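# Install the camshaft into the engine case with timed gears

## Task

Put the camshaft into the engine case, which sits free on the table. Push the camshaft's shaft fully into the open bearing on the case's front face so that its large gear meshes with the small crank gear in correct timing: as the gears turn, the small gear's marked tooth has to land in one of the large gear's two marked gaps. The engine case must end up still standing upright.

## Robot and tools

ROBOT. Two arms, left_arm and right_arm, each with a two-finger gripper. The base of left_arm is at (+0.046, +0.288, +0.043) m with quat_wxyz (+1.000, 0, 0, -0.031). The base of right_arm is at (-0.031, -0.322, +0.003) m with quat_wxyz (+1.000, 0, 0, +0.011). A gripper's fingers point along its own +z axis and separate along its y axis. end_effector_position is the spot between the pads, under 1 cm behind the tips. Joint ranges in rad: waist -2.618 to 3.054, shoulder 0.000 to 3.142, elbow 0.000 to 3.142 (straight at 2.901), wrist pitch -1.571 to 1.571, wrist yaw -1.571 to 1.571, wrist roll -2.094 to 2.094.

FRAMES. Scene frame: origin at table-top height, halfway between the arms' nominal bases. +z is up, +x points out over the table, and left_arm is on the +y side. Arm names do not match image sides. Reported hand positions, orientations, velocities and absolute targets use the scene frame. Every offset in a call is instead measured along the axes of that arm's own current Hand target.

execute_actions(actions, cameras). actions is a list of actions. Each action is a table of up to 15 rows, one row per 1/30 s step. A table with fewer rows repeats its final row until all 15 steps are done. Every row holds 14 numbers in [-1, 1], covering both arms even when only one moves: dx, dy, dz, rx, ry, rz, opening for left_arm, followed by the same seven for right_arm. dx..rz are offsets, not poses. They are counted from the Hand target as it was when that action began, and every row of the action uses that same start. Repeating an offset therefore moves the hand further. 1.0 equals 0.6 m of translation or 180 degrees of rotation. rx, ry, rz form a single rotation vector. opening is absolute: +1 fully open (about 87 mm between pads), +0.5 about 69 mm, 0 about 43 mm, -0.5 about 18 mm, -1 closed. Six zeros for an arm re-command its current Hand target. Any opening number you send is a command, including 0, so resend the present value to keep a gripper unchanged. Images are returned only when actions is empty or cameras requests them (camera names, or ["all"]).

move(target, speed, blend, opening_speed, blocking, cameras). target is either one 14-number row laid out as above, or a list of up to 15 such rows forming waypoints. Each row is an offset from the Hand targets at the start of the move, never from the previous waypoint. The paths are straight, end together, take at least 0.5 s, and are cut off after 10 s. speed is the top path speed in m/s, 0.002 to 2.9, default 0.25, with rotation capped at twice that number in rad/s. It can be one number or one per waypoint. blend, in m, rounds corners at intermediate waypoints; the default 0 stops at each one. opening_speed (0.2 or more, on the -1..+1 scale per second) makes finger changes gradual. blocking=false returns after about 0.5 s while the motion goes on. Moves do not avoid obstacles or the other arm. Faster moves lag and stray more and hit harder. Avoid paths close to an arm's own base, since they can flip its shoulder posture. The result adds a "move:" line giving the ending (done, off_target, moving, held, fault) and any limits (limits=paced means the sent pose was clipped; limits=held means steps were withheld).

wait(seconds 0 to 10) lets the scene run while the last commands are held. stop brakes a running move. zoom_image(camera, region=[x0, y0, x1, y1]) gives a closer view of part of that camera's latest image; the region is in pixels from the top-left and at most 504 by 504. finished_scene(scene) takes the current scene number and ends the scene irreversibly. Call it only once the camshaft is seated and stays so with the robot let go.

RESULTS. Each arm reports end_effector_position (m) and end_effector_quat_wxyz in the scene frame, these readings can be off by a few cm, more at long reach. Each arm also reports Hand target (the last commanded pose after clipping, and the base for the next offsets), Tool commands, grip_measured (on the same scale as opening), Joint positions (the gripper's entry runs from 0 closed to 1 open), Joint torques (positive means toward larger joint values; entries 1-3 wrap at ±28 N m), and Joint velocities ("within noise" means at rest). Motor temperatures are also listed: MOTOR HOT appears at 75 °C. At 90 °C that arm folds up and stays idle, and at 100 °C it collapses. Holding loads, staying stretched out, or pushing toward unreachable poses heats the motors.

CONTROL BEHAVIOUR. Each step, the commanded orientation is limited to 40 degrees from the measured one. Weight and friction often leave the gripper short, low or tilted, and small moves may go sideways or not happen at all. After each motion, check the pose and correct the tilt. If a gripper stays short, send the remaining distance as an offset. An arm that is blocked keeps pushing; pull its target back behind the gripper to release the push.

GRIPPING. Note grip_measured when the pads first touch, then command about 0.04 below that reading for a full grip (about 20 N per pad), or less below it for a lighter grip. Readings can be off by about 1 mm.

AVOID. Dropping parts, releasing parts while they move, and hard hits or shoves, especially against fixed or heavy objects. Letting anything leave the table. Tipping the engine case over. Grippers, housings or wrist cameras touching each other; the clearance check does not prevent this. Closing one gripper on the other arm's fingers. Straining the camera cables. Loose parts can occasionally be nudged by outside pushes, so recheck before releasing.

CAMERAS. cam_high, cam_low, cam_left_wrist, cam_right_wrist, all 896x504. Calibration (K, distortion, T_world_to_cam) is provided. Fixed cameras may have shifted by up to 2.3 degrees and 9 mm, and wrist-camera images can lag while the arm moves.

Each tool is called by a JSON object that holds its "api" and its "payload".

## Session

{"api": "execute_actions", "payload": {"actions": []}}

Scene clock: 0.00 s.
left_arm: end_effector_position=(+0.4146, +0.2552, +0.0852) grip_measured=+1.000 end_effector_quat_wxyz=(+0.550, +0.036, +0.834, -0.004) | right_arm: end_effector_position=(+0.3355, -0.3137, +0.0255) grip_measured=+1.000 end_effector_quat_wxyz=(+0.515, -0.026, +0.857, -0.017)
Joint positions: left_arm=[-0.057 1.499 0.356 0.737 -0.064 0.008 1] | right_arm=[0.03 1.546 0.383 0.674 0.048 -0.038 1]
Joint velocities: within noise
Joint torques (N m): no reading
Motor temperatures (°C): left_arm=[23 28 29 31 24 23 23] | right_arm=[23 28 33 33 23 24 23]
Heat: left arm: 31 °C; right arm: 33 °C.
Hand target: left_arm +0.4145, +0.2552, +0.0850; +0.548, +0.036, +0.836, -0.004 | right_arm +0.3428, -0.3134, +0.0361; +0.531, -0.025, +0.847, -0.017
Tool commands: left_gripper/opening=+1.0 right_gripper/opening=+1.0

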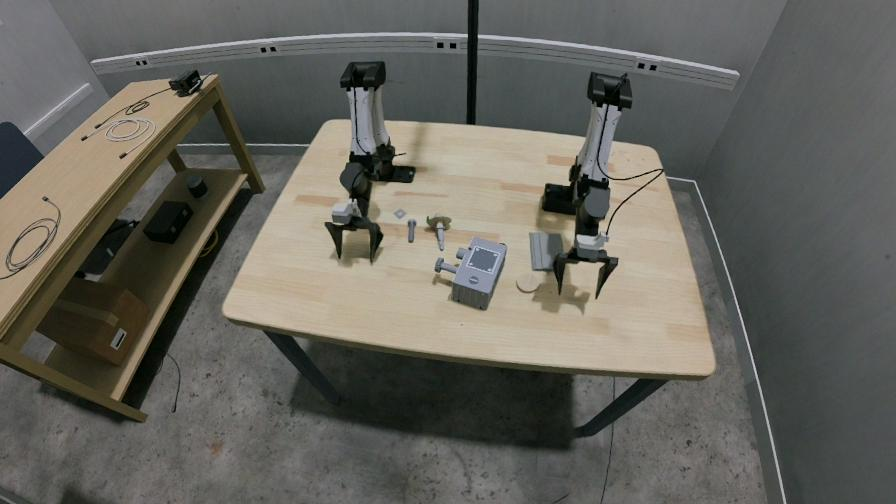

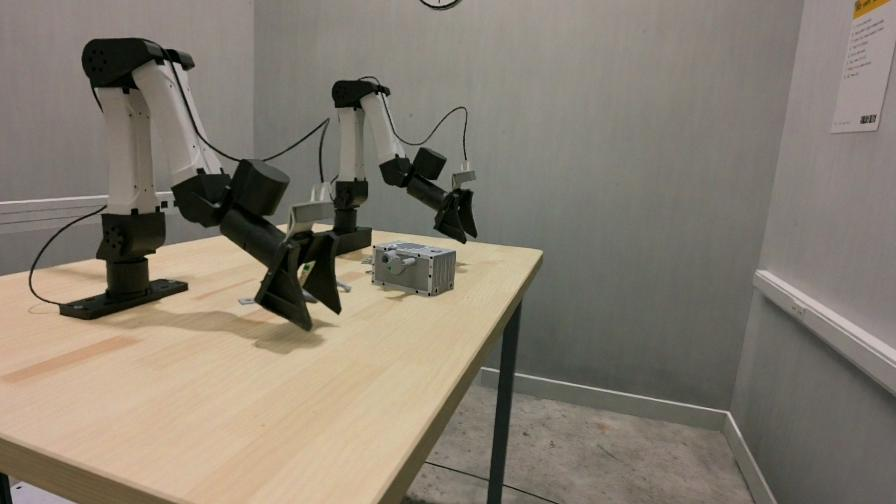

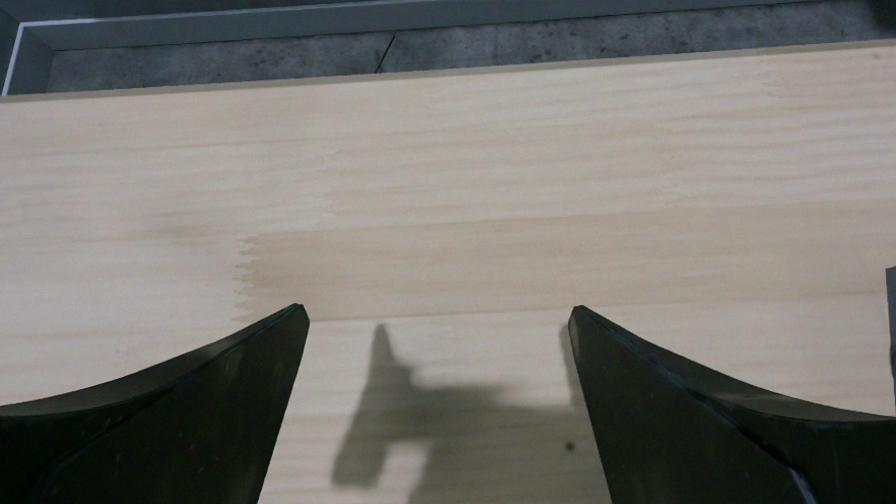

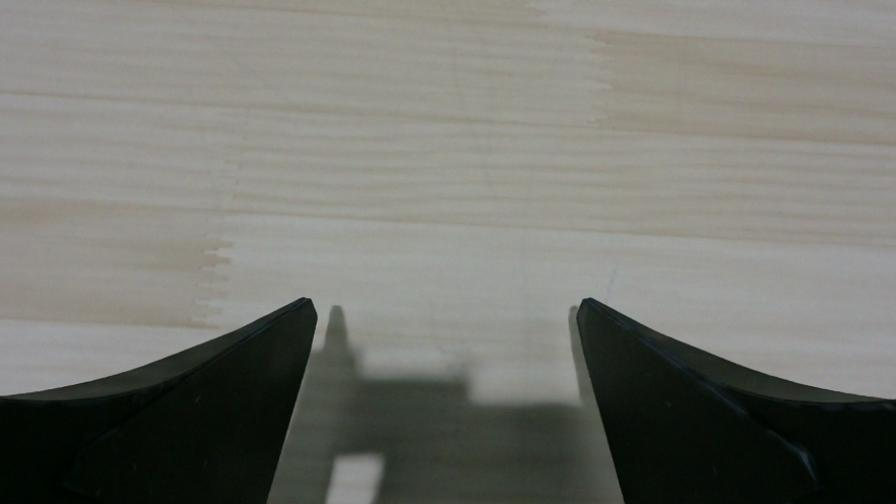

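{"api": "zoom_image", "payload": {"camera": "cam_high", "region": [370, 190, 570, 320]}}

{"api": "zoom_image", "payload": {"camera": "cam_low", "region": [220, 210, 480, 340]}}

Scaled by 2.520 from the camera's 896x504 image, which has a finer 1280x720 frame.

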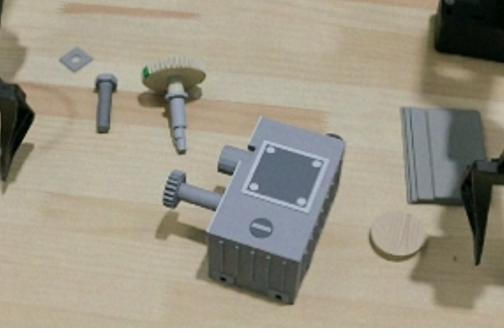

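Scaled by 1.938 from the camera's 896x504 image, which has a finer 1280x720 frame.

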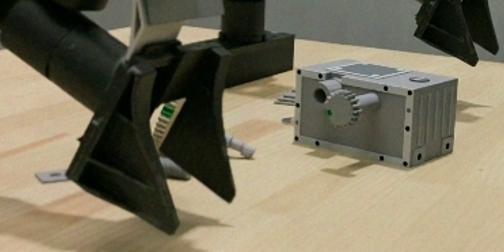

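{"api": "move", "payload": {"target": [0,0,0,0,0,0,1,-0.1537,0.3037,-0.3495,0,0,0,1], "cameras": ["all"]}}

Scene clock: 47.10 s.
left_arm: end_effector_position=(+0.4146, +0.2552, +0.0852) grip_measured=+1.000 end_effector_quat_wxyz=(+0.550, +0.036, +0.834, -0.004) | right_arm: end_effector_position=(+0.1869, -0.1288, +0.1880) grip_measured=+1.000 end_effector_quat_wxyz=(+0.521, -0.038, +0.852, -0.024)
Joint positions: left_arm=[-0.057 1.499 0.356 0.737 -0.064 0.008 1] | right_arm=[1.163 1.17 0.95 -0.718 0.97 0.754 1]
Joint torques (N m): left_arm=[0.2 -4.55 6.15 1.65 0.13 -0.13] | right_arm=[0.02 -1.76 10.74 1.42 0.65 0.11]
Motor temperatures (°C): left_arm=[23 31 31 35 23 23 23] | right_arm=[23 29 36 40 23 24 23]
Heat: left arm: 35 °C; right arm: 40 °C.
Hand target: left_arm +0.4145, +0.2552, +0.0850; +0.548, +0.036, +0.836, -0.004 | right_arm +0.1898, -0.1255, +0.2002; +0.531, -0.025, +0.847, -0.017
Off the commanded pose: left_arm 0.000 m, 0 deg | right_arm 0.013 m, 2 deg.
move: off_target (right_arm)
camera_calibration:
cam_right_wrist: T_world_to_cam=[[0.0654089, -0.997055, 0.0400386, -0.144478], [-0.972777, -0.0726531, -0.220059, 0.232909], [0.222319, -0.0245549, -0.974665, 0.283807], [0, 0, 0, 1]] pos_world=[0.172923, -0.120162, 0.333655]

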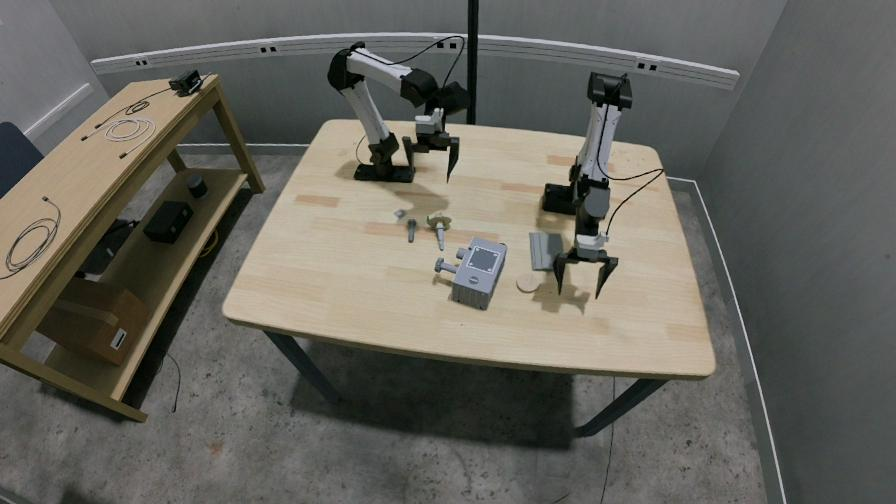

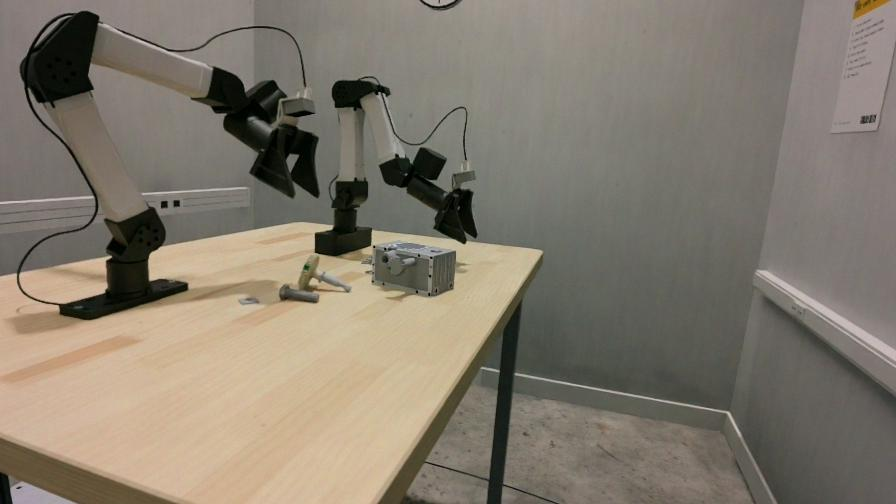

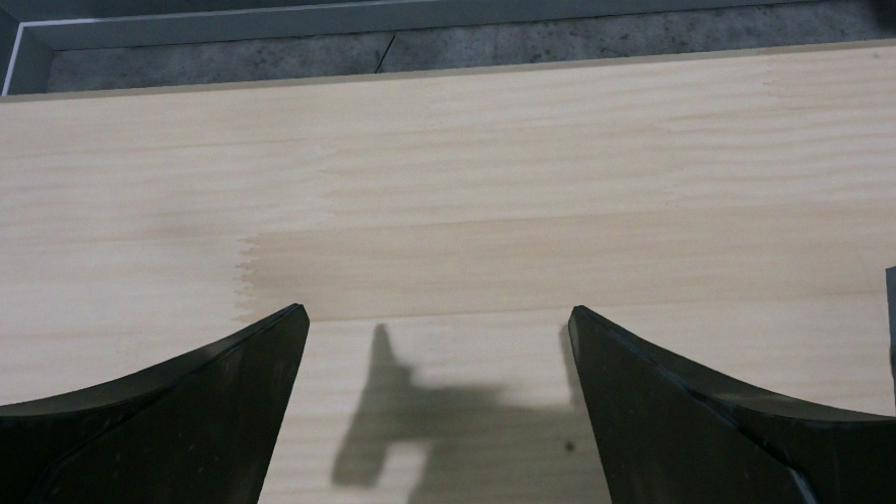

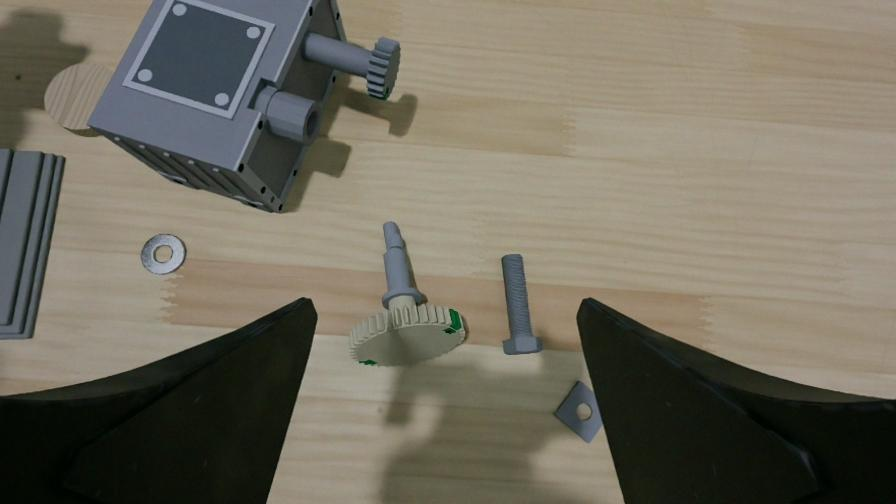

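{"api": "zoom_image", "payload": {"camera": "cam_right_wrist", "region": [320, 200, 500, 390]}}

{"api": "zoom_image", "payload": {"camera": "cam_right_wrist", "region": [80, 0, 440, 220]}}

{"api": "zoom_image", "payload": {"camera": "cam_low", "region": [280, 230, 470, 310]}}

Scaled by 2.653 from the camera's 896x504 image, which has a finer 1280x720 frame.

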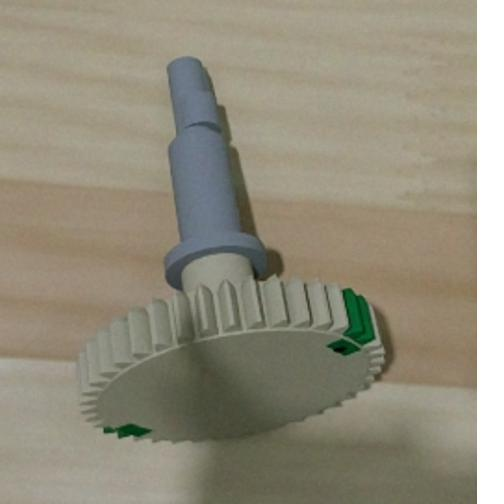

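Scaled by 1.400 from the camera's 896x504 image, which has a finer 1280x720 frame.

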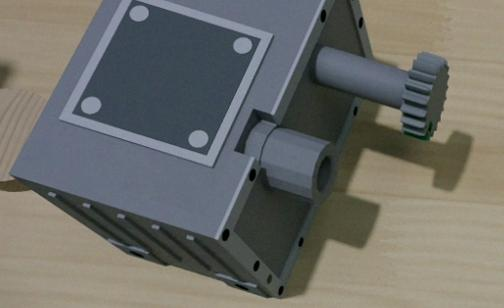

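Scaled by 2.653 from the camera's 896x504 image, which has a finer 1280x720 frame.

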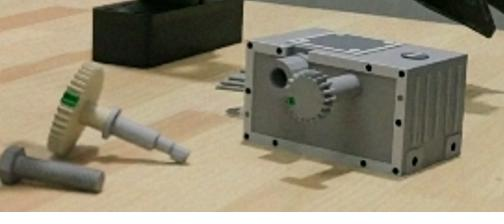

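{"api": "move", "payload": {"target": [[-0.18,-0.184,-0.229,0.2016,0.0894,0.0614,1,0.14,-0.3037,0.32,0,0,0,1],[0.0247,-0.4063,-0.3023,0.4033,0.1789,0.1229,1,0.1,-0.35,0.3,0,0,0,1]], "blend": 0.03, "cameras": ["all"]}}

Scene clock: 184.10 s.
left_arm: end_effector_position=(+0.2290, +0.0236, +0.1378) grip_measured=+1.000 end_effector_quat_wxyz=(+0.178, +0.487, +0.768, -0.376) | right_arm: end_effector_position=(+0.3200, -0.3384, +0.0607) grip_measured=+1.000 end_effector_quat_wxyz=(+0.510, -0.020, +0.860, -0.018)
Joint positions: left_arm=[-0.564 1.467 0.921 -0.515 0.724 0.306 1] | right_arm=[-0.076 1.314 0.414 0.4 -0.037 -0.079 1]
Joint torques (N m): left_arm=[-0.43 -4.37 6.58 1.12 0.73 0.07] | right_arm=[-0.76 -4.22 10 2.24 -0.12 -0.08]
Motor temperatures (°C): left_arm=[22 31 32 36 23 23 23] | right_arm=[23 27 45 36 24 24 23]
Heat: left arm: 36 °C; right arm: 45 °C.
Hand target: left_arm +0.2268, +0.0212, +0.1358; +0.177, +0.494, +0.761, -0.381 | right_arm +0.3307, -0.3391, +0.0796; +0.531, -0.025, +0.847, -0.017
Off the commanded pose: left_arm 0.004 m, 1 deg | right_arm 0.022 m, 3 deg.
move: off_target (right_arm)
camera_calibration:
cam_left_wrist: T_world_to_cam=[[-0.877392, -0.248199, 0.410585, 0.144783], [-0.234164, 0.96847, 0.0850484, 0.0417353], [-0.418749, -0.0215234, -0.907847, 0.360827], [0, 0, 0, 1]] pos_world=[0.2879, 0.00328166, 0.264581]
cam_right_wrist: T_world_to_cam=[[0.0404694, -0.999114, 0.0115761, -0.348083], [-0.979837, -0.0419519, -0.195345, 0.330364], [0.195657, -0.00343721, -0.980666, 0.141024], [0, 0, 0, 1]] pos_world=[0.310197, -0.33343, 0.206861]

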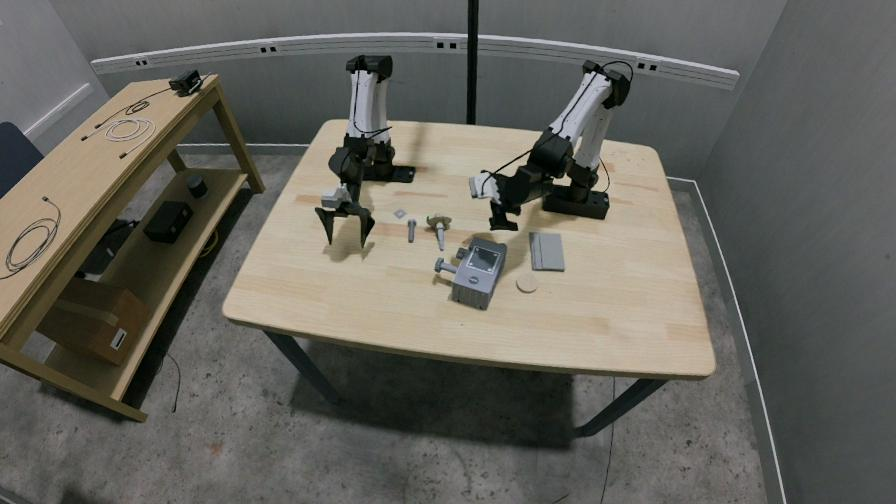

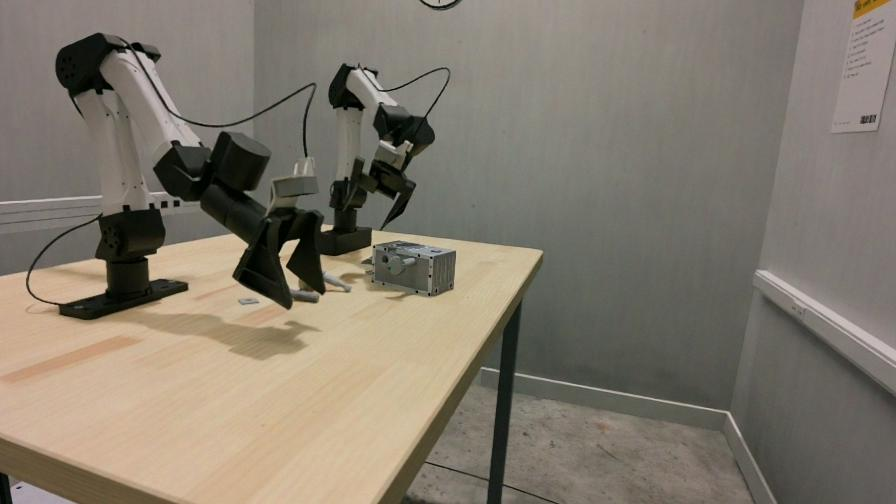

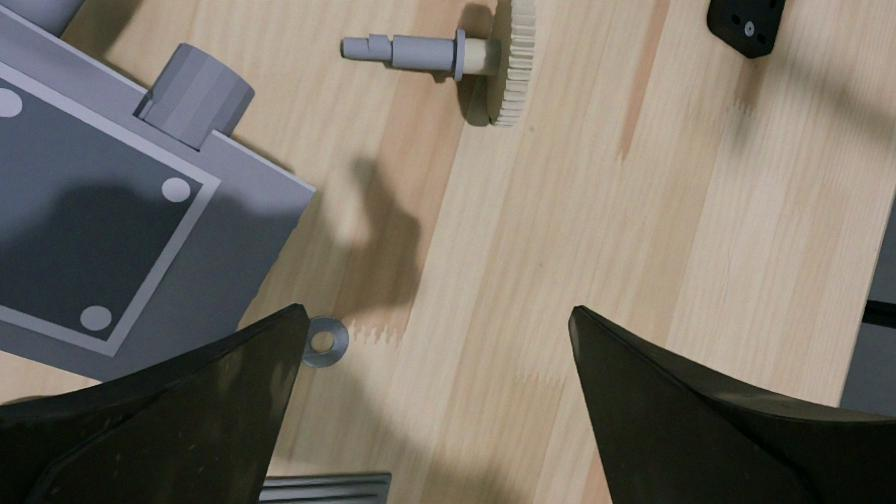

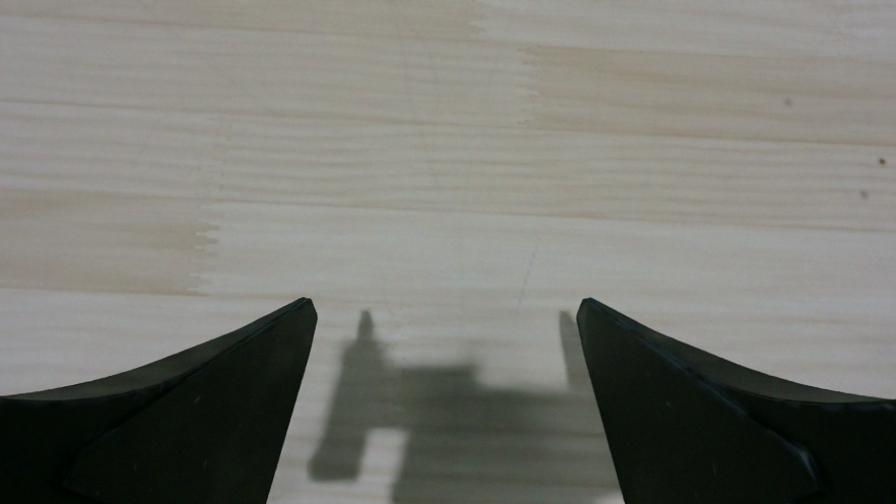

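{"api": "zoom_image", "payload": {"camera": "cam_left_wrist", "region": [320, 0, 580, 146]}}

Scaled by 1.938 from the camera's 896x504 image, which has a finer 1280x720 frame.

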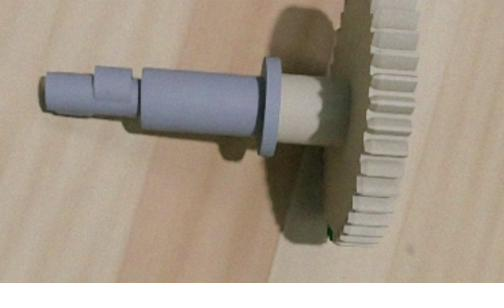

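{"api": "move", "payload": {"target": [0.0053,-0.0618,0.1185,0,0,0,1,0,0,0,0,0,0,1], "cameras": ["cam_left_wrist","cam_low"]}}

Scene clock: 218.17 s.
left_arm: end_effector_position=(+0.1865, -0.0410, +0.1110) grip_measured=+1.000 end_effector_quat_wxyz=(+0.182, +0.498, +0.753, -0.390) | right_arm: end_effector_position=(+0.3200, -0.3384, +0.0606) grip_measured=+1.000 end_effector_quat_wxyz=(+0.510, -0.020, +0.860, -0.018)
Joint positions: left_arm=[-0.826 1.536 0.824 -0.165 0.61 0.055 1] | right_arm=[-0.076 1.314 0.414 0.4 -0.038 -0.079 1]
Joint torques (N m): left_arm=[-0.49 -4.85 5.64 1.34 0.28 -0.17] | right_arm=[-0.76 -4.23 9.99 2.24 -0.12 -0.08]
Heat: left arm: 35 °C; right arm: 47 °C.
Hand target: left_arm +0.1850, -0.0388, +0.1029; +0.177, +0.494, +0.761, -0.381 | right_arm +0.3308, -0.3391, +0.0796; +0.531, -0.025, +0.847, -0.017
Off the commanded pose: left_arm 0.009 m, 2 deg | right_arm 0.022 m, 3 deg.
move: off_target (right_arm)
camera_calibration:
cam_left_wrist: T_world_to_cam=[[-0.888104, -0.20426, 0.411763, 0.106143], [-0.200652, 0.978255, 0.0525026, 0.0945152], [-0.413533, -0.0359932, -0.909777, 0.315961], [0, 0, 0, 1]] pos_world=[0.243891, -0.0594068, 0.238787]
Images, in order (width x height): cam_low 896x504, cam_left_wrist 896x504.

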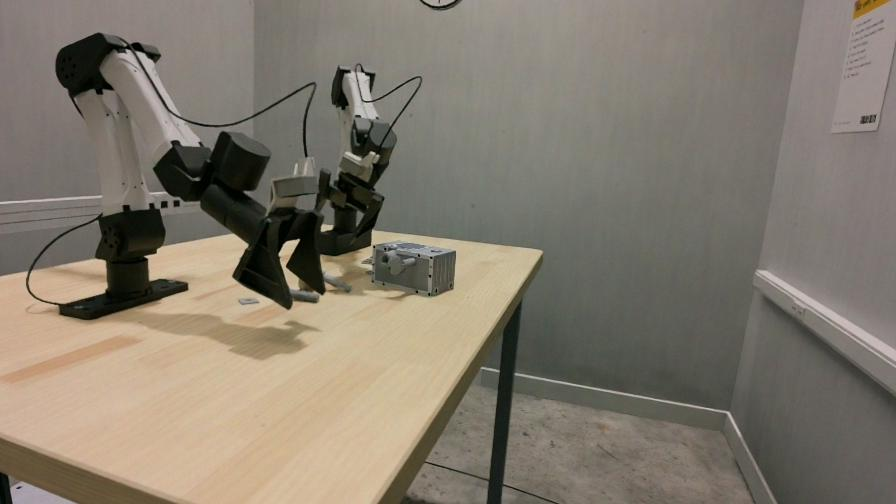

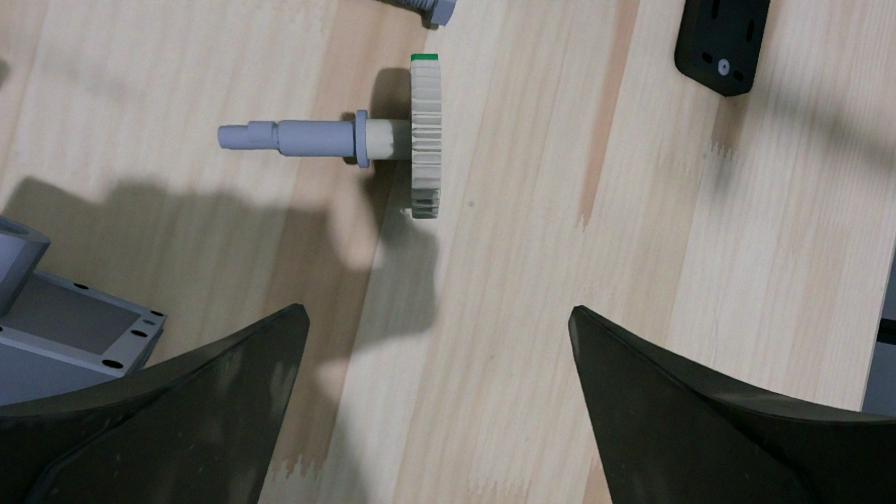

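{"api": "move", "payload": {"target": [0.007,0.01,0.085,0,0,0,1,0,0,0,0,0,0,1], "speed": 0.12, "cameras": ["cam_left_wrist","cam_low"]}}

Scene clock: 231.87 s.
left_arm: end_effector_position=(+0.1825, -0.0735, +0.0697) grip_measured=+1.000 end_effector_quat_wxyz=(+0.177, +0.498, +0.755, -0.388) | right_arm: end_effector_position=(+0.3200, -0.3384, +0.0606) grip_measured=+1.000 end_effector_quat_wxyz=(+0.510, -0.020, +0.860, -0.018)
Joint positions: left_arm=[-0.902 1.72 0.824 0.046 0.562 -0.015 1] | right_arm=[-0.076 1.314 0.414 0.4 -0.038 -0.079 1]
Joint torques (N m): left_arm=[-0.4 -5.89 6.09 1.38 0.2 -0.15] | right_arm=[-0.76 -4.22 9.98 2.24 -0.11 -0.09]
Heat: left arm: 35 °C; right arm: 47 °C.
Hand target: left_arm +0.1829, -0.0734, +0.0649; +0.177, +0.494, +0.761, -0.382 | right_arm +0.3308, -0.3391, +0.0796; +0.531, -0.025, +0.847, -0.017
Off the commanded pose: left_arm 0.005 m, 1 deg | right_arm 0.022 m, 3 deg.
move: off_target (right_arm)
camera_calibration:
cam_left_wrist: T_world_to_cam=[[-0.885198, -0.207113, 0.416568, 0.111848], [-0.199428, 0.977922, 0.0624315, 0.126651], [-0.420302, -0.0278112, -0.906958, 0.277191], [0, 0, 0, 1]] pos_world=[0.240769, -0.0929802, 0.196901]
Images, in order (width x height): cam_low 896x504, cam_left_wrist 896x504.

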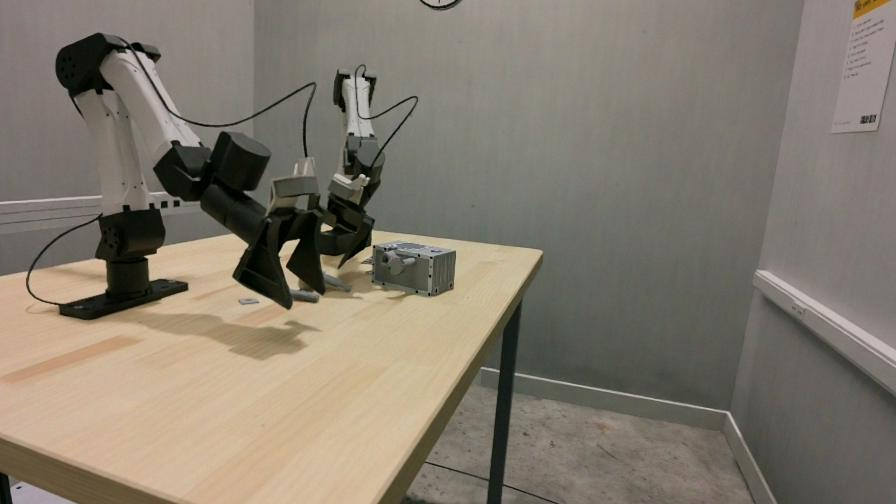

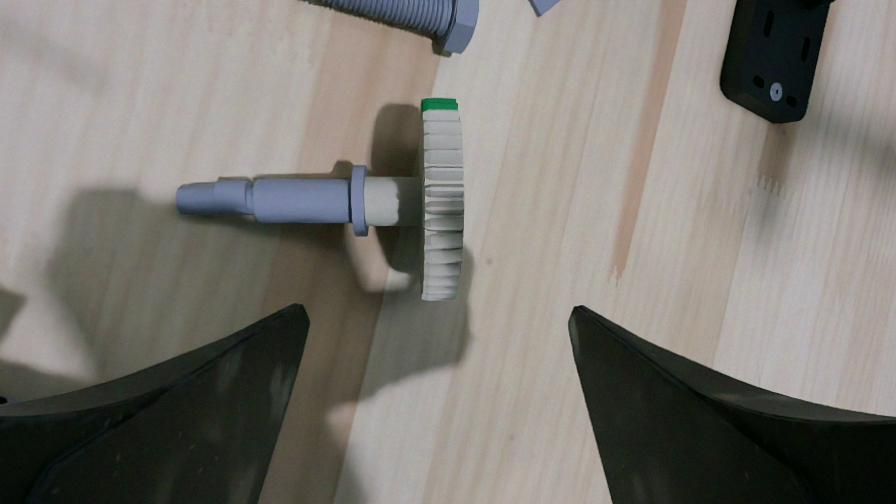

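{"api": "move", "payload": {"target": [-0.002,-0.002,0.052,0,0,0,1,0,0,0,0,0,0,1], "speed": 0.08, "cameras": ["cam_left_wrist"]}}

Scene clock: 239.77 s.
left_arm: end_effector_position=(+0.1746, -0.0913, +0.0455) grip_measured=+1.000 end_effector_quat_wxyz=(+0.169, +0.497, +0.759, -0.385) | right_arm: end_effector_position=(+0.3200, -0.3384, +0.0606) grip_measured=+1.000 end_effector_quat_wxyz=(+0.510, -0.020, +0.860, -0.018)
Joint positions: left_arm=[-0.954 1.827 0.841 0.14 0.527 -0.06 1] | right_arm=[-0.076 1.314 0.414 0.4 -0.038 -0.079 1]
Joint torques (N m): left_arm=[-0.36 -6.13 7.94 1.42 0.22 -0.21] | right_arm=[-0.76 -4.23 9.98 2.24 -0.11 -0.08]
Heat: left arm: 35 °C; right arm: 47 °C.
Hand target: left_arm +0.1790, -0.0980, +0.0459; +0.177, +0.494, +0.761, -0.382 | right_arm +0.3308, -0.3391, +0.0796; +0.531, -0.025, +0.847, -0.017
Off the commanded pose: left_arm 0.008 m, 1 deg | right_arm 0.022 m, 3 deg.
move: off_target (right_arm)
camera_calibration:
cam_left_wrist: T_world_to_cam=[[-0.880891, -0.213815, 0.422273, 0.109592], [-0.198524, 0.976788, 0.0804562, 0.142979], [-0.429674, -0.0129581, -0.902891, 0.254185], [0, 0, 0, 1]] pos_world=[0.23414, -0.112934, 0.17172]
Images, in order (width x height): cam_left_wrist 896x504.

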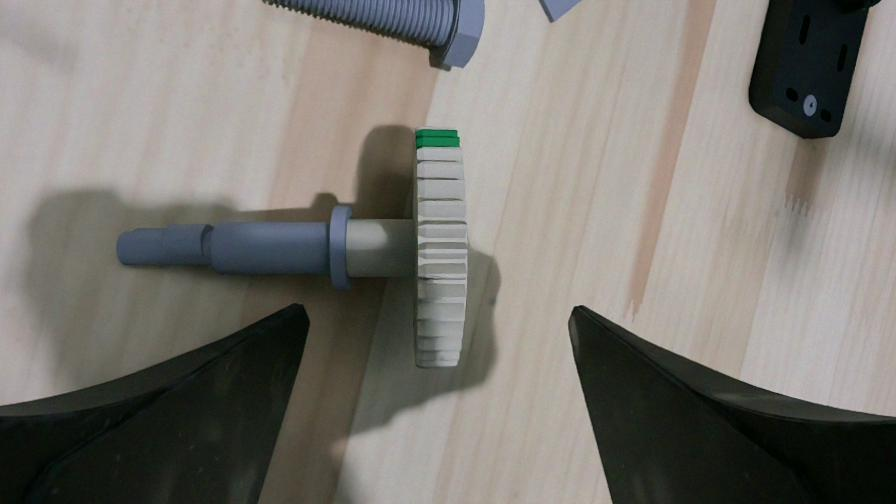

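{"api": "move", "payload": {"target": [0,0,0.0,0,0,0,-0.75,0,0,0,0,0,0,1], "opening_speed": 1.0, "cameras": ["cam_left_wrist"]}}

Scene clock: 256.33 s.
left_arm: end_effector_position=(+0.1776, -0.0955, +0.0488) grip_measured=-0.614 end_effector_quat_wxyz=(+0.178, +0.498, +0.755, -0.387) | right_arm: end_effector_position=(+0.3200, -0.3384, +0.0606) grip_measured=+1.000 end_effector_quat_wxyz=(+0.510, -0.020, +0.860, -0.018)
Joint positions: left_arm=[-0.955 1.827 0.848 0.153 0.523 -0.06 0.193] | right_arm=[-0.076 1.314 0.414 0.4 -0.038 -0.079 1]
Joint torques (N m): left_arm=[-0.29 -6.23 7.12 1.34 0.23 -0.17] | right_arm=[-0.75 -4.22 9.99 2.24 -0.11 -0.08]
Heat: left arm: 36 °C; right arm: 48 °C.
Hand target: left_arm +0.1790, -0.0980, +0.0459; +0.177, +0.494, +0.761, -0.382 | right_arm +0.3308, -0.3391, +0.0796; +0.531, -0.025, +0.847, -0.017
Off the commanded pose: left_arm 0.004 m, 1 deg | right_arm 0.022 m, 3 deg.
move: off_target (right_arm)
camera_calibration:
cam_left_wrist: T_world_to_cam=[[-0.885869, -0.209366, 0.414006, 0.111694], [-0.201433, 0.977455, 0.0632899, 0.148796], [-0.417924, -0.027328, -0.908071, 0.255213], [0, 0, 0, 1]] pos_world=[0.235578, -0.115082, 0.176093]
Images, in order (width x height): cam_left_wrist 896x504.

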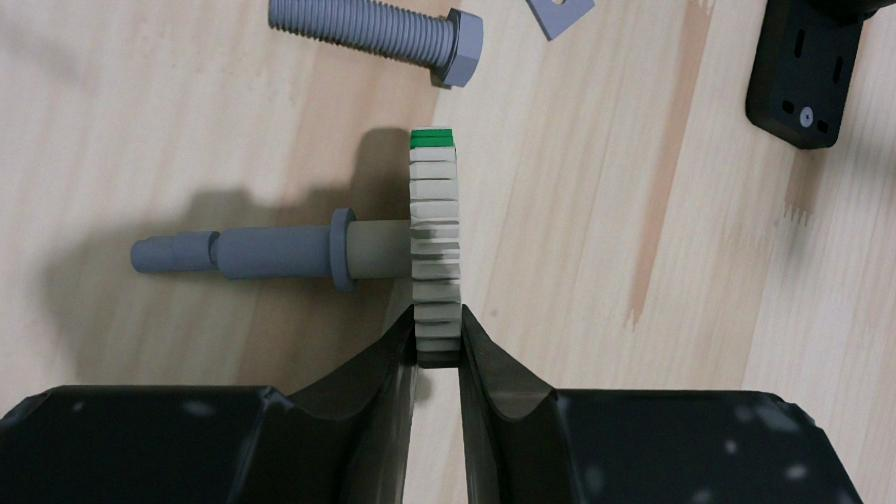

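{"api": "move", "payload": {"target": [[-0.0969,-0.061,-0.0969,0,0,0,-0.75,0,0,0,0,0,0,1],[-0.116,-0.0622,-0.0872,-0.1622,0.016,-0.3116,-0.75,0,0,0,0,0,0,1]], "speed": 0.2, "blend": 0.01, "cameras": ["cam_left_wrist","cam_low","cam_high"]}}

Scene clock: 297.20 s.
left_arm: end_effector_position=(+0.1811, -0.1040, +0.1351) grip_measured=-0.620 end_effector_quat_wxyz=(+0.069, +0.037, +0.975, -0.210) | right_arm: end_effector_position=(+0.3200, -0.3384, +0.0606) grip_measured=+1.000 end_effector_quat_wxyz=(+0.510, -0.020, +0.860, -0.018)
Joint positions: left_arm=[-1.058 1.79 1.358 -0.7 0.074 -1.06 0.19] | right_arm=[-0.076 1.314 0.414 0.4 -0.038 -0.079 1]
Joint torques (N m): left_arm=[-0.54 -7.08 9.61 0.86 -0.04 -0.24] | right_arm=[-0.77 -4.22 9.98 2.24 -0.11 -0.08]
Heat: left arm: 35 °C; right arm: 48 °C.
Hand target: left_arm +0.1828, -0.1096, +0.1397; +0.075, +0.033, +0.974, -0.211 | right_arm +0.3308, -0.3391, +0.0796; +0.531, -0.025, +0.847, -0.017
Off the commanded pose: left_arm 0.008 m, 1 deg | right_arm 0.022 m, 3 deg.
move: off_target (right_arm)
camera_calibration:
cam_left_wrist: T_world_to_cam=[[-0.0928264, -0.908899, 0.406554, -0.138014], [-0.730397, 0.339659, 0.59258, 0.110167], [-0.676685, -0.241939, -0.695387, 0.330568], [0, 0, 0, 1]] pos_world=[0.291345, -0.0828824, 0.2207]
Images, in order (width x height): cam_high 896x504, cam_low 896x504, cam_left_wrist 896x504.

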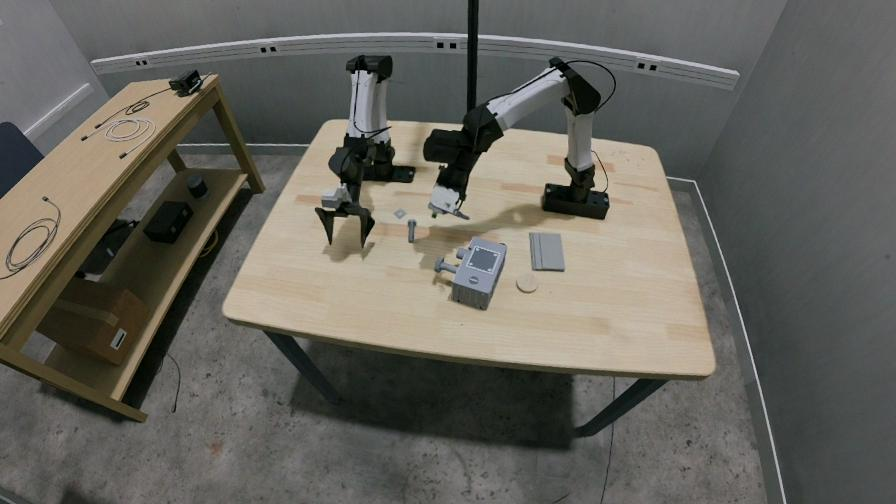

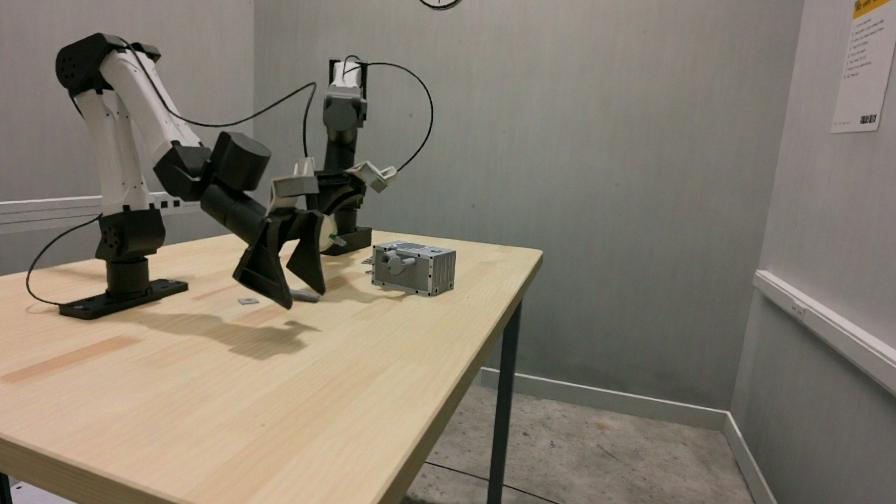

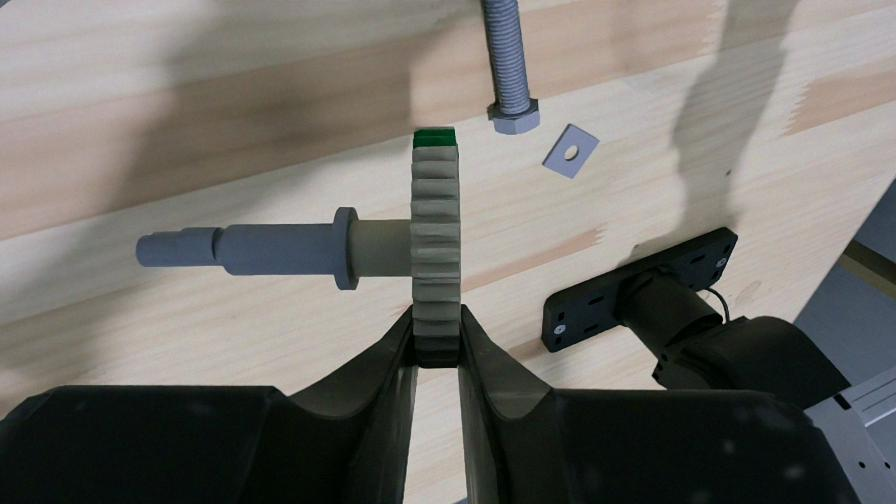

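{"api": "move", "payload": {"target": [0.0198,0.0508,0.1125,0,0,0,-0.75,0,0,0,0,0,0,1], "speed": 0.1, "cameras": ["cam_left_wrist","cam_low","cam_high"]}}

{"api": "zoom_image", "payload": {"camera": "cam_low", "region": [230, 170, 430, 310]}}

Scene clock: 317.97 s.
left_arm: end_effector_position=(+0.1828, -0.1071, +0.0674) grip_measured=-0.621 end_effector_quat_wxyz=(+0.069, +0.037, +0.975, -0.210) | right_arm: end_effector_position=(+0.3200, -0.3384, +0.0606) grip_measured=+1.000 end_effector_quat_wxyz=(+0.510, -0.020, +0.860, -0.018)
Joint positions: left_arm=[-1.058 1.883 1.195 -0.443 0.073 -1.061 0.189] | right_arm=[-0.076 1.314 0.414 0.4 -0.038 -0.079 1]
Joint torques (N m): left_arm=[-0.5 -7.84 6.12 1.17 -0.05 -0.2] | right_arm=[-0.77 -4.23 9.99 2.24 -0.11 -0.08]
Motor temperatures (°C): left_arm=[22 35 37 33 23 22 24] | right_arm=[23 28 48 39 23 24 23]
Heat: left arm: 37 °C; right arm: 48 °C.
Hand target: left_arm +0.1829, -0.1096, +0.0648; +0.075, +0.033, +0.974, -0.211 | right_arm +0.3308, -0.3391, +0.0796; +0.531, -0.025, +0.847, -0.017
Off the commanded pose: left_arm 0.004 m, 1 deg | right_arm 0.022 m, 3 deg.
move: off_target (right_arm)
camera_calibration:
cam_left_wrist: T_world_to_cam=[[-0.0920844, -0.909123, 0.406221, -0.113286], [-0.731501, 0.33855, 0.591854, 0.152832], [-0.675594, -0.242651, -0.696199, 0.283729], [0, 0, 0, 1]] pos_world=[0.29305, -0.0858851, 0.153097]
Images, in order (width x height): cam_high 896x504, cam_low 896x504, cam_left_wrist 896x504.

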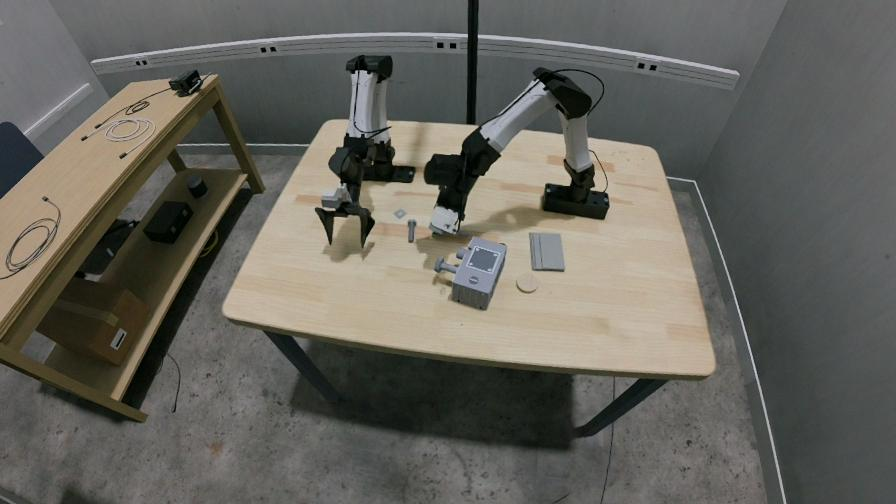

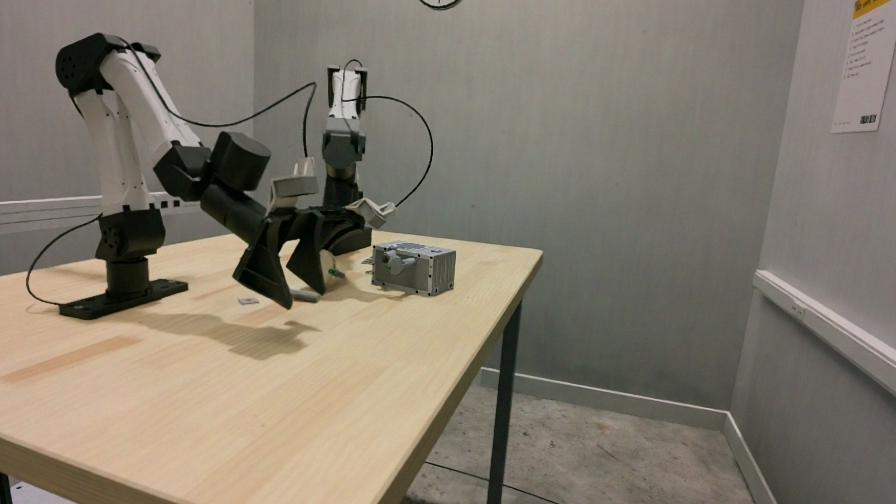

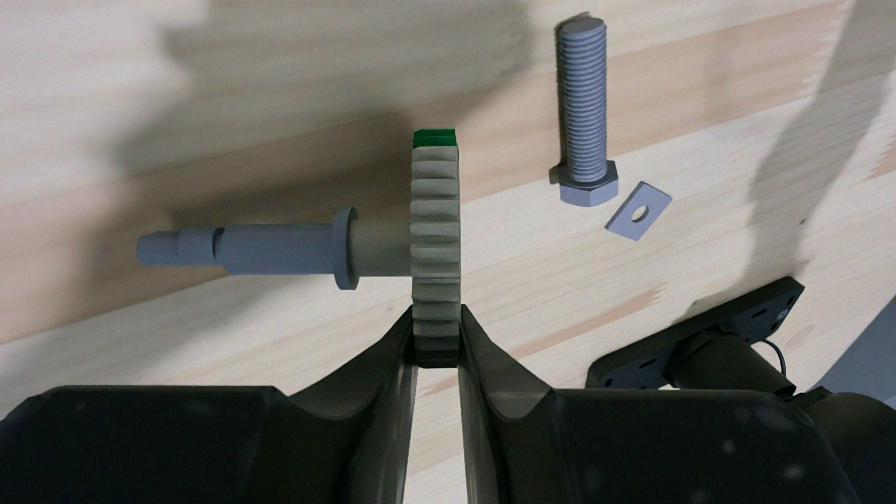

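Scaled by 2.520 from the camera's 896x504 image, which has a finer 1280x720 frame.

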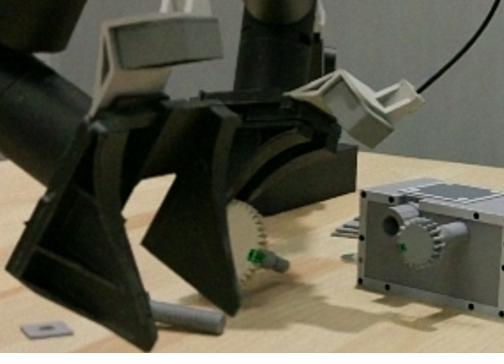

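{"api": "move", "payload": {"target": [0.0024,0.0061,0.0135,0,0,0,-0.75,0,0,0,0,0,0,1], "speed": 0.05, "cameras": ["cam_left_wrist","cam_low"]}}

{"api": "zoom_image", "payload": {"camera": "cam_low", "region": [290, 220, 390, 310]}}

Scene clock: 325.77 s.
left_arm: end_effector_position=(+0.1832, -0.1078, +0.0605) grip_measured=-0.621 end_effector_quat_wxyz=(+0.070, +0.037, +0.974, -0.211) | right_arm: end_effector_position=(+0.3200, -0.3384, +0.0606) grip_measured=+1.000 end_effector_quat_wxyz=(+0.510, -0.020, +0.860, -0.018)
Joint positions: left_arm=[-1.058 1.895 1.179 -0.412 0.073 -1.061 0.189] | right_arm=[-0.076 1.314 0.414 0.4 -0.038 -0.079 1]
Joint torques (N m): left_arm=[-0.62 -7.5 6.16 1.1 0 -0.18] | right_arm=[-0.76 -4.22 9.96 2.24 -0.11 -0.08]
Heat: left arm: 37 °C; right arm: 49 °C.
Hand target: left_arm +0.1829, -0.1097, +0.0559; +0.075, +0.033, +0.974, -0.211 | right_arm +0.3308, -0.3391, +0.0796; +0.531, -0.025, +0.847, -0.017
Off the commanded pose: left_arm 0.005 m, 1 deg | right_arm 0.022 m, 3 deg.
move: off_target (right_arm)
camera_calibration:
cam_left_wrist: T_world_to_cam=[[-0.0927139, -0.907708, 0.409231, -0.111052], [-0.732524, 0.340559, 0.58943, 0.15791], [-0.674398, -0.245124, -0.696493, 0.278585], [0, 0, 0, 1]] pos_world=[0.293254, -0.0862929, 0.146402]
Images, in order (width x height): cam_low 896x504, cam_left_wrist 896x504.

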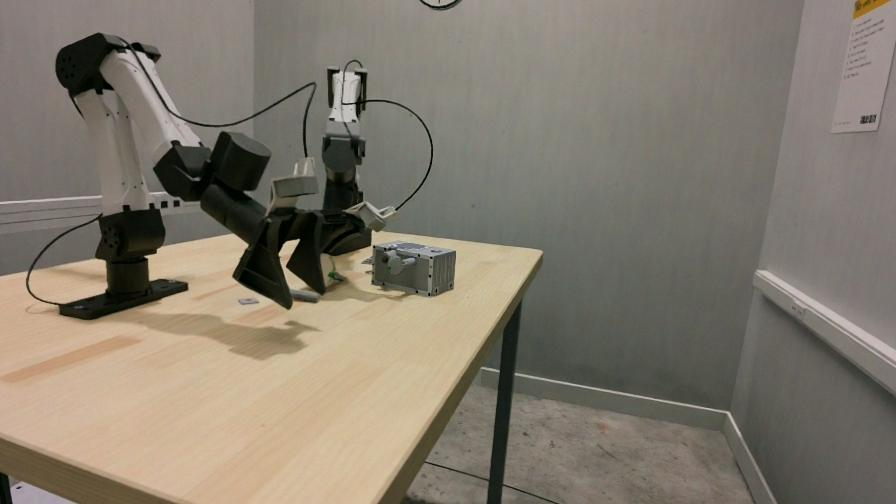

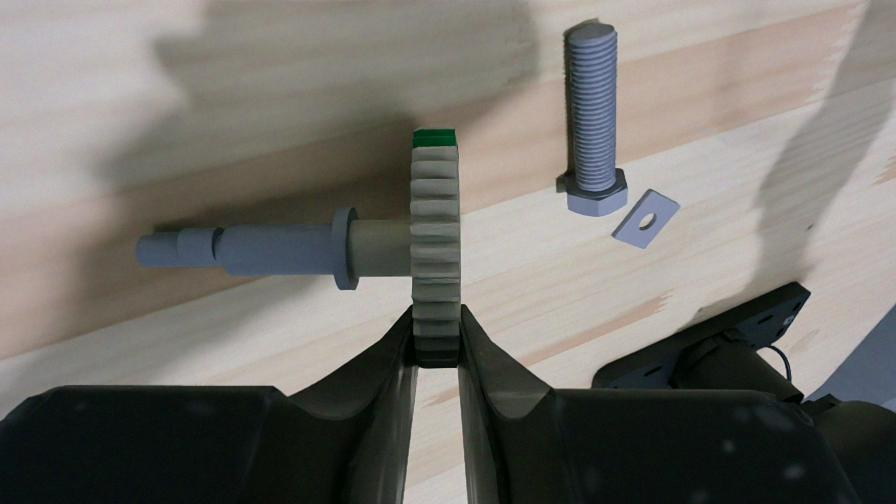

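Scaled by 5.040 from the camera's 896x504 image, which has a finer 1280x720 frame.

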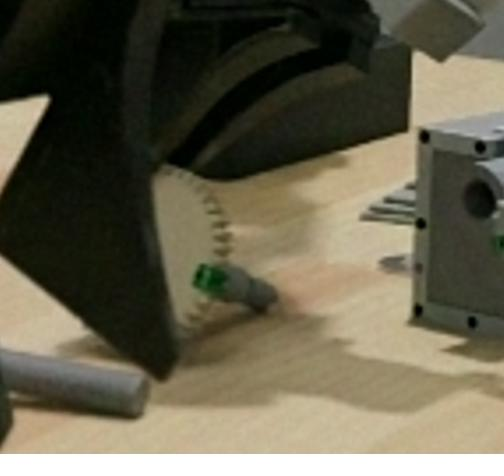

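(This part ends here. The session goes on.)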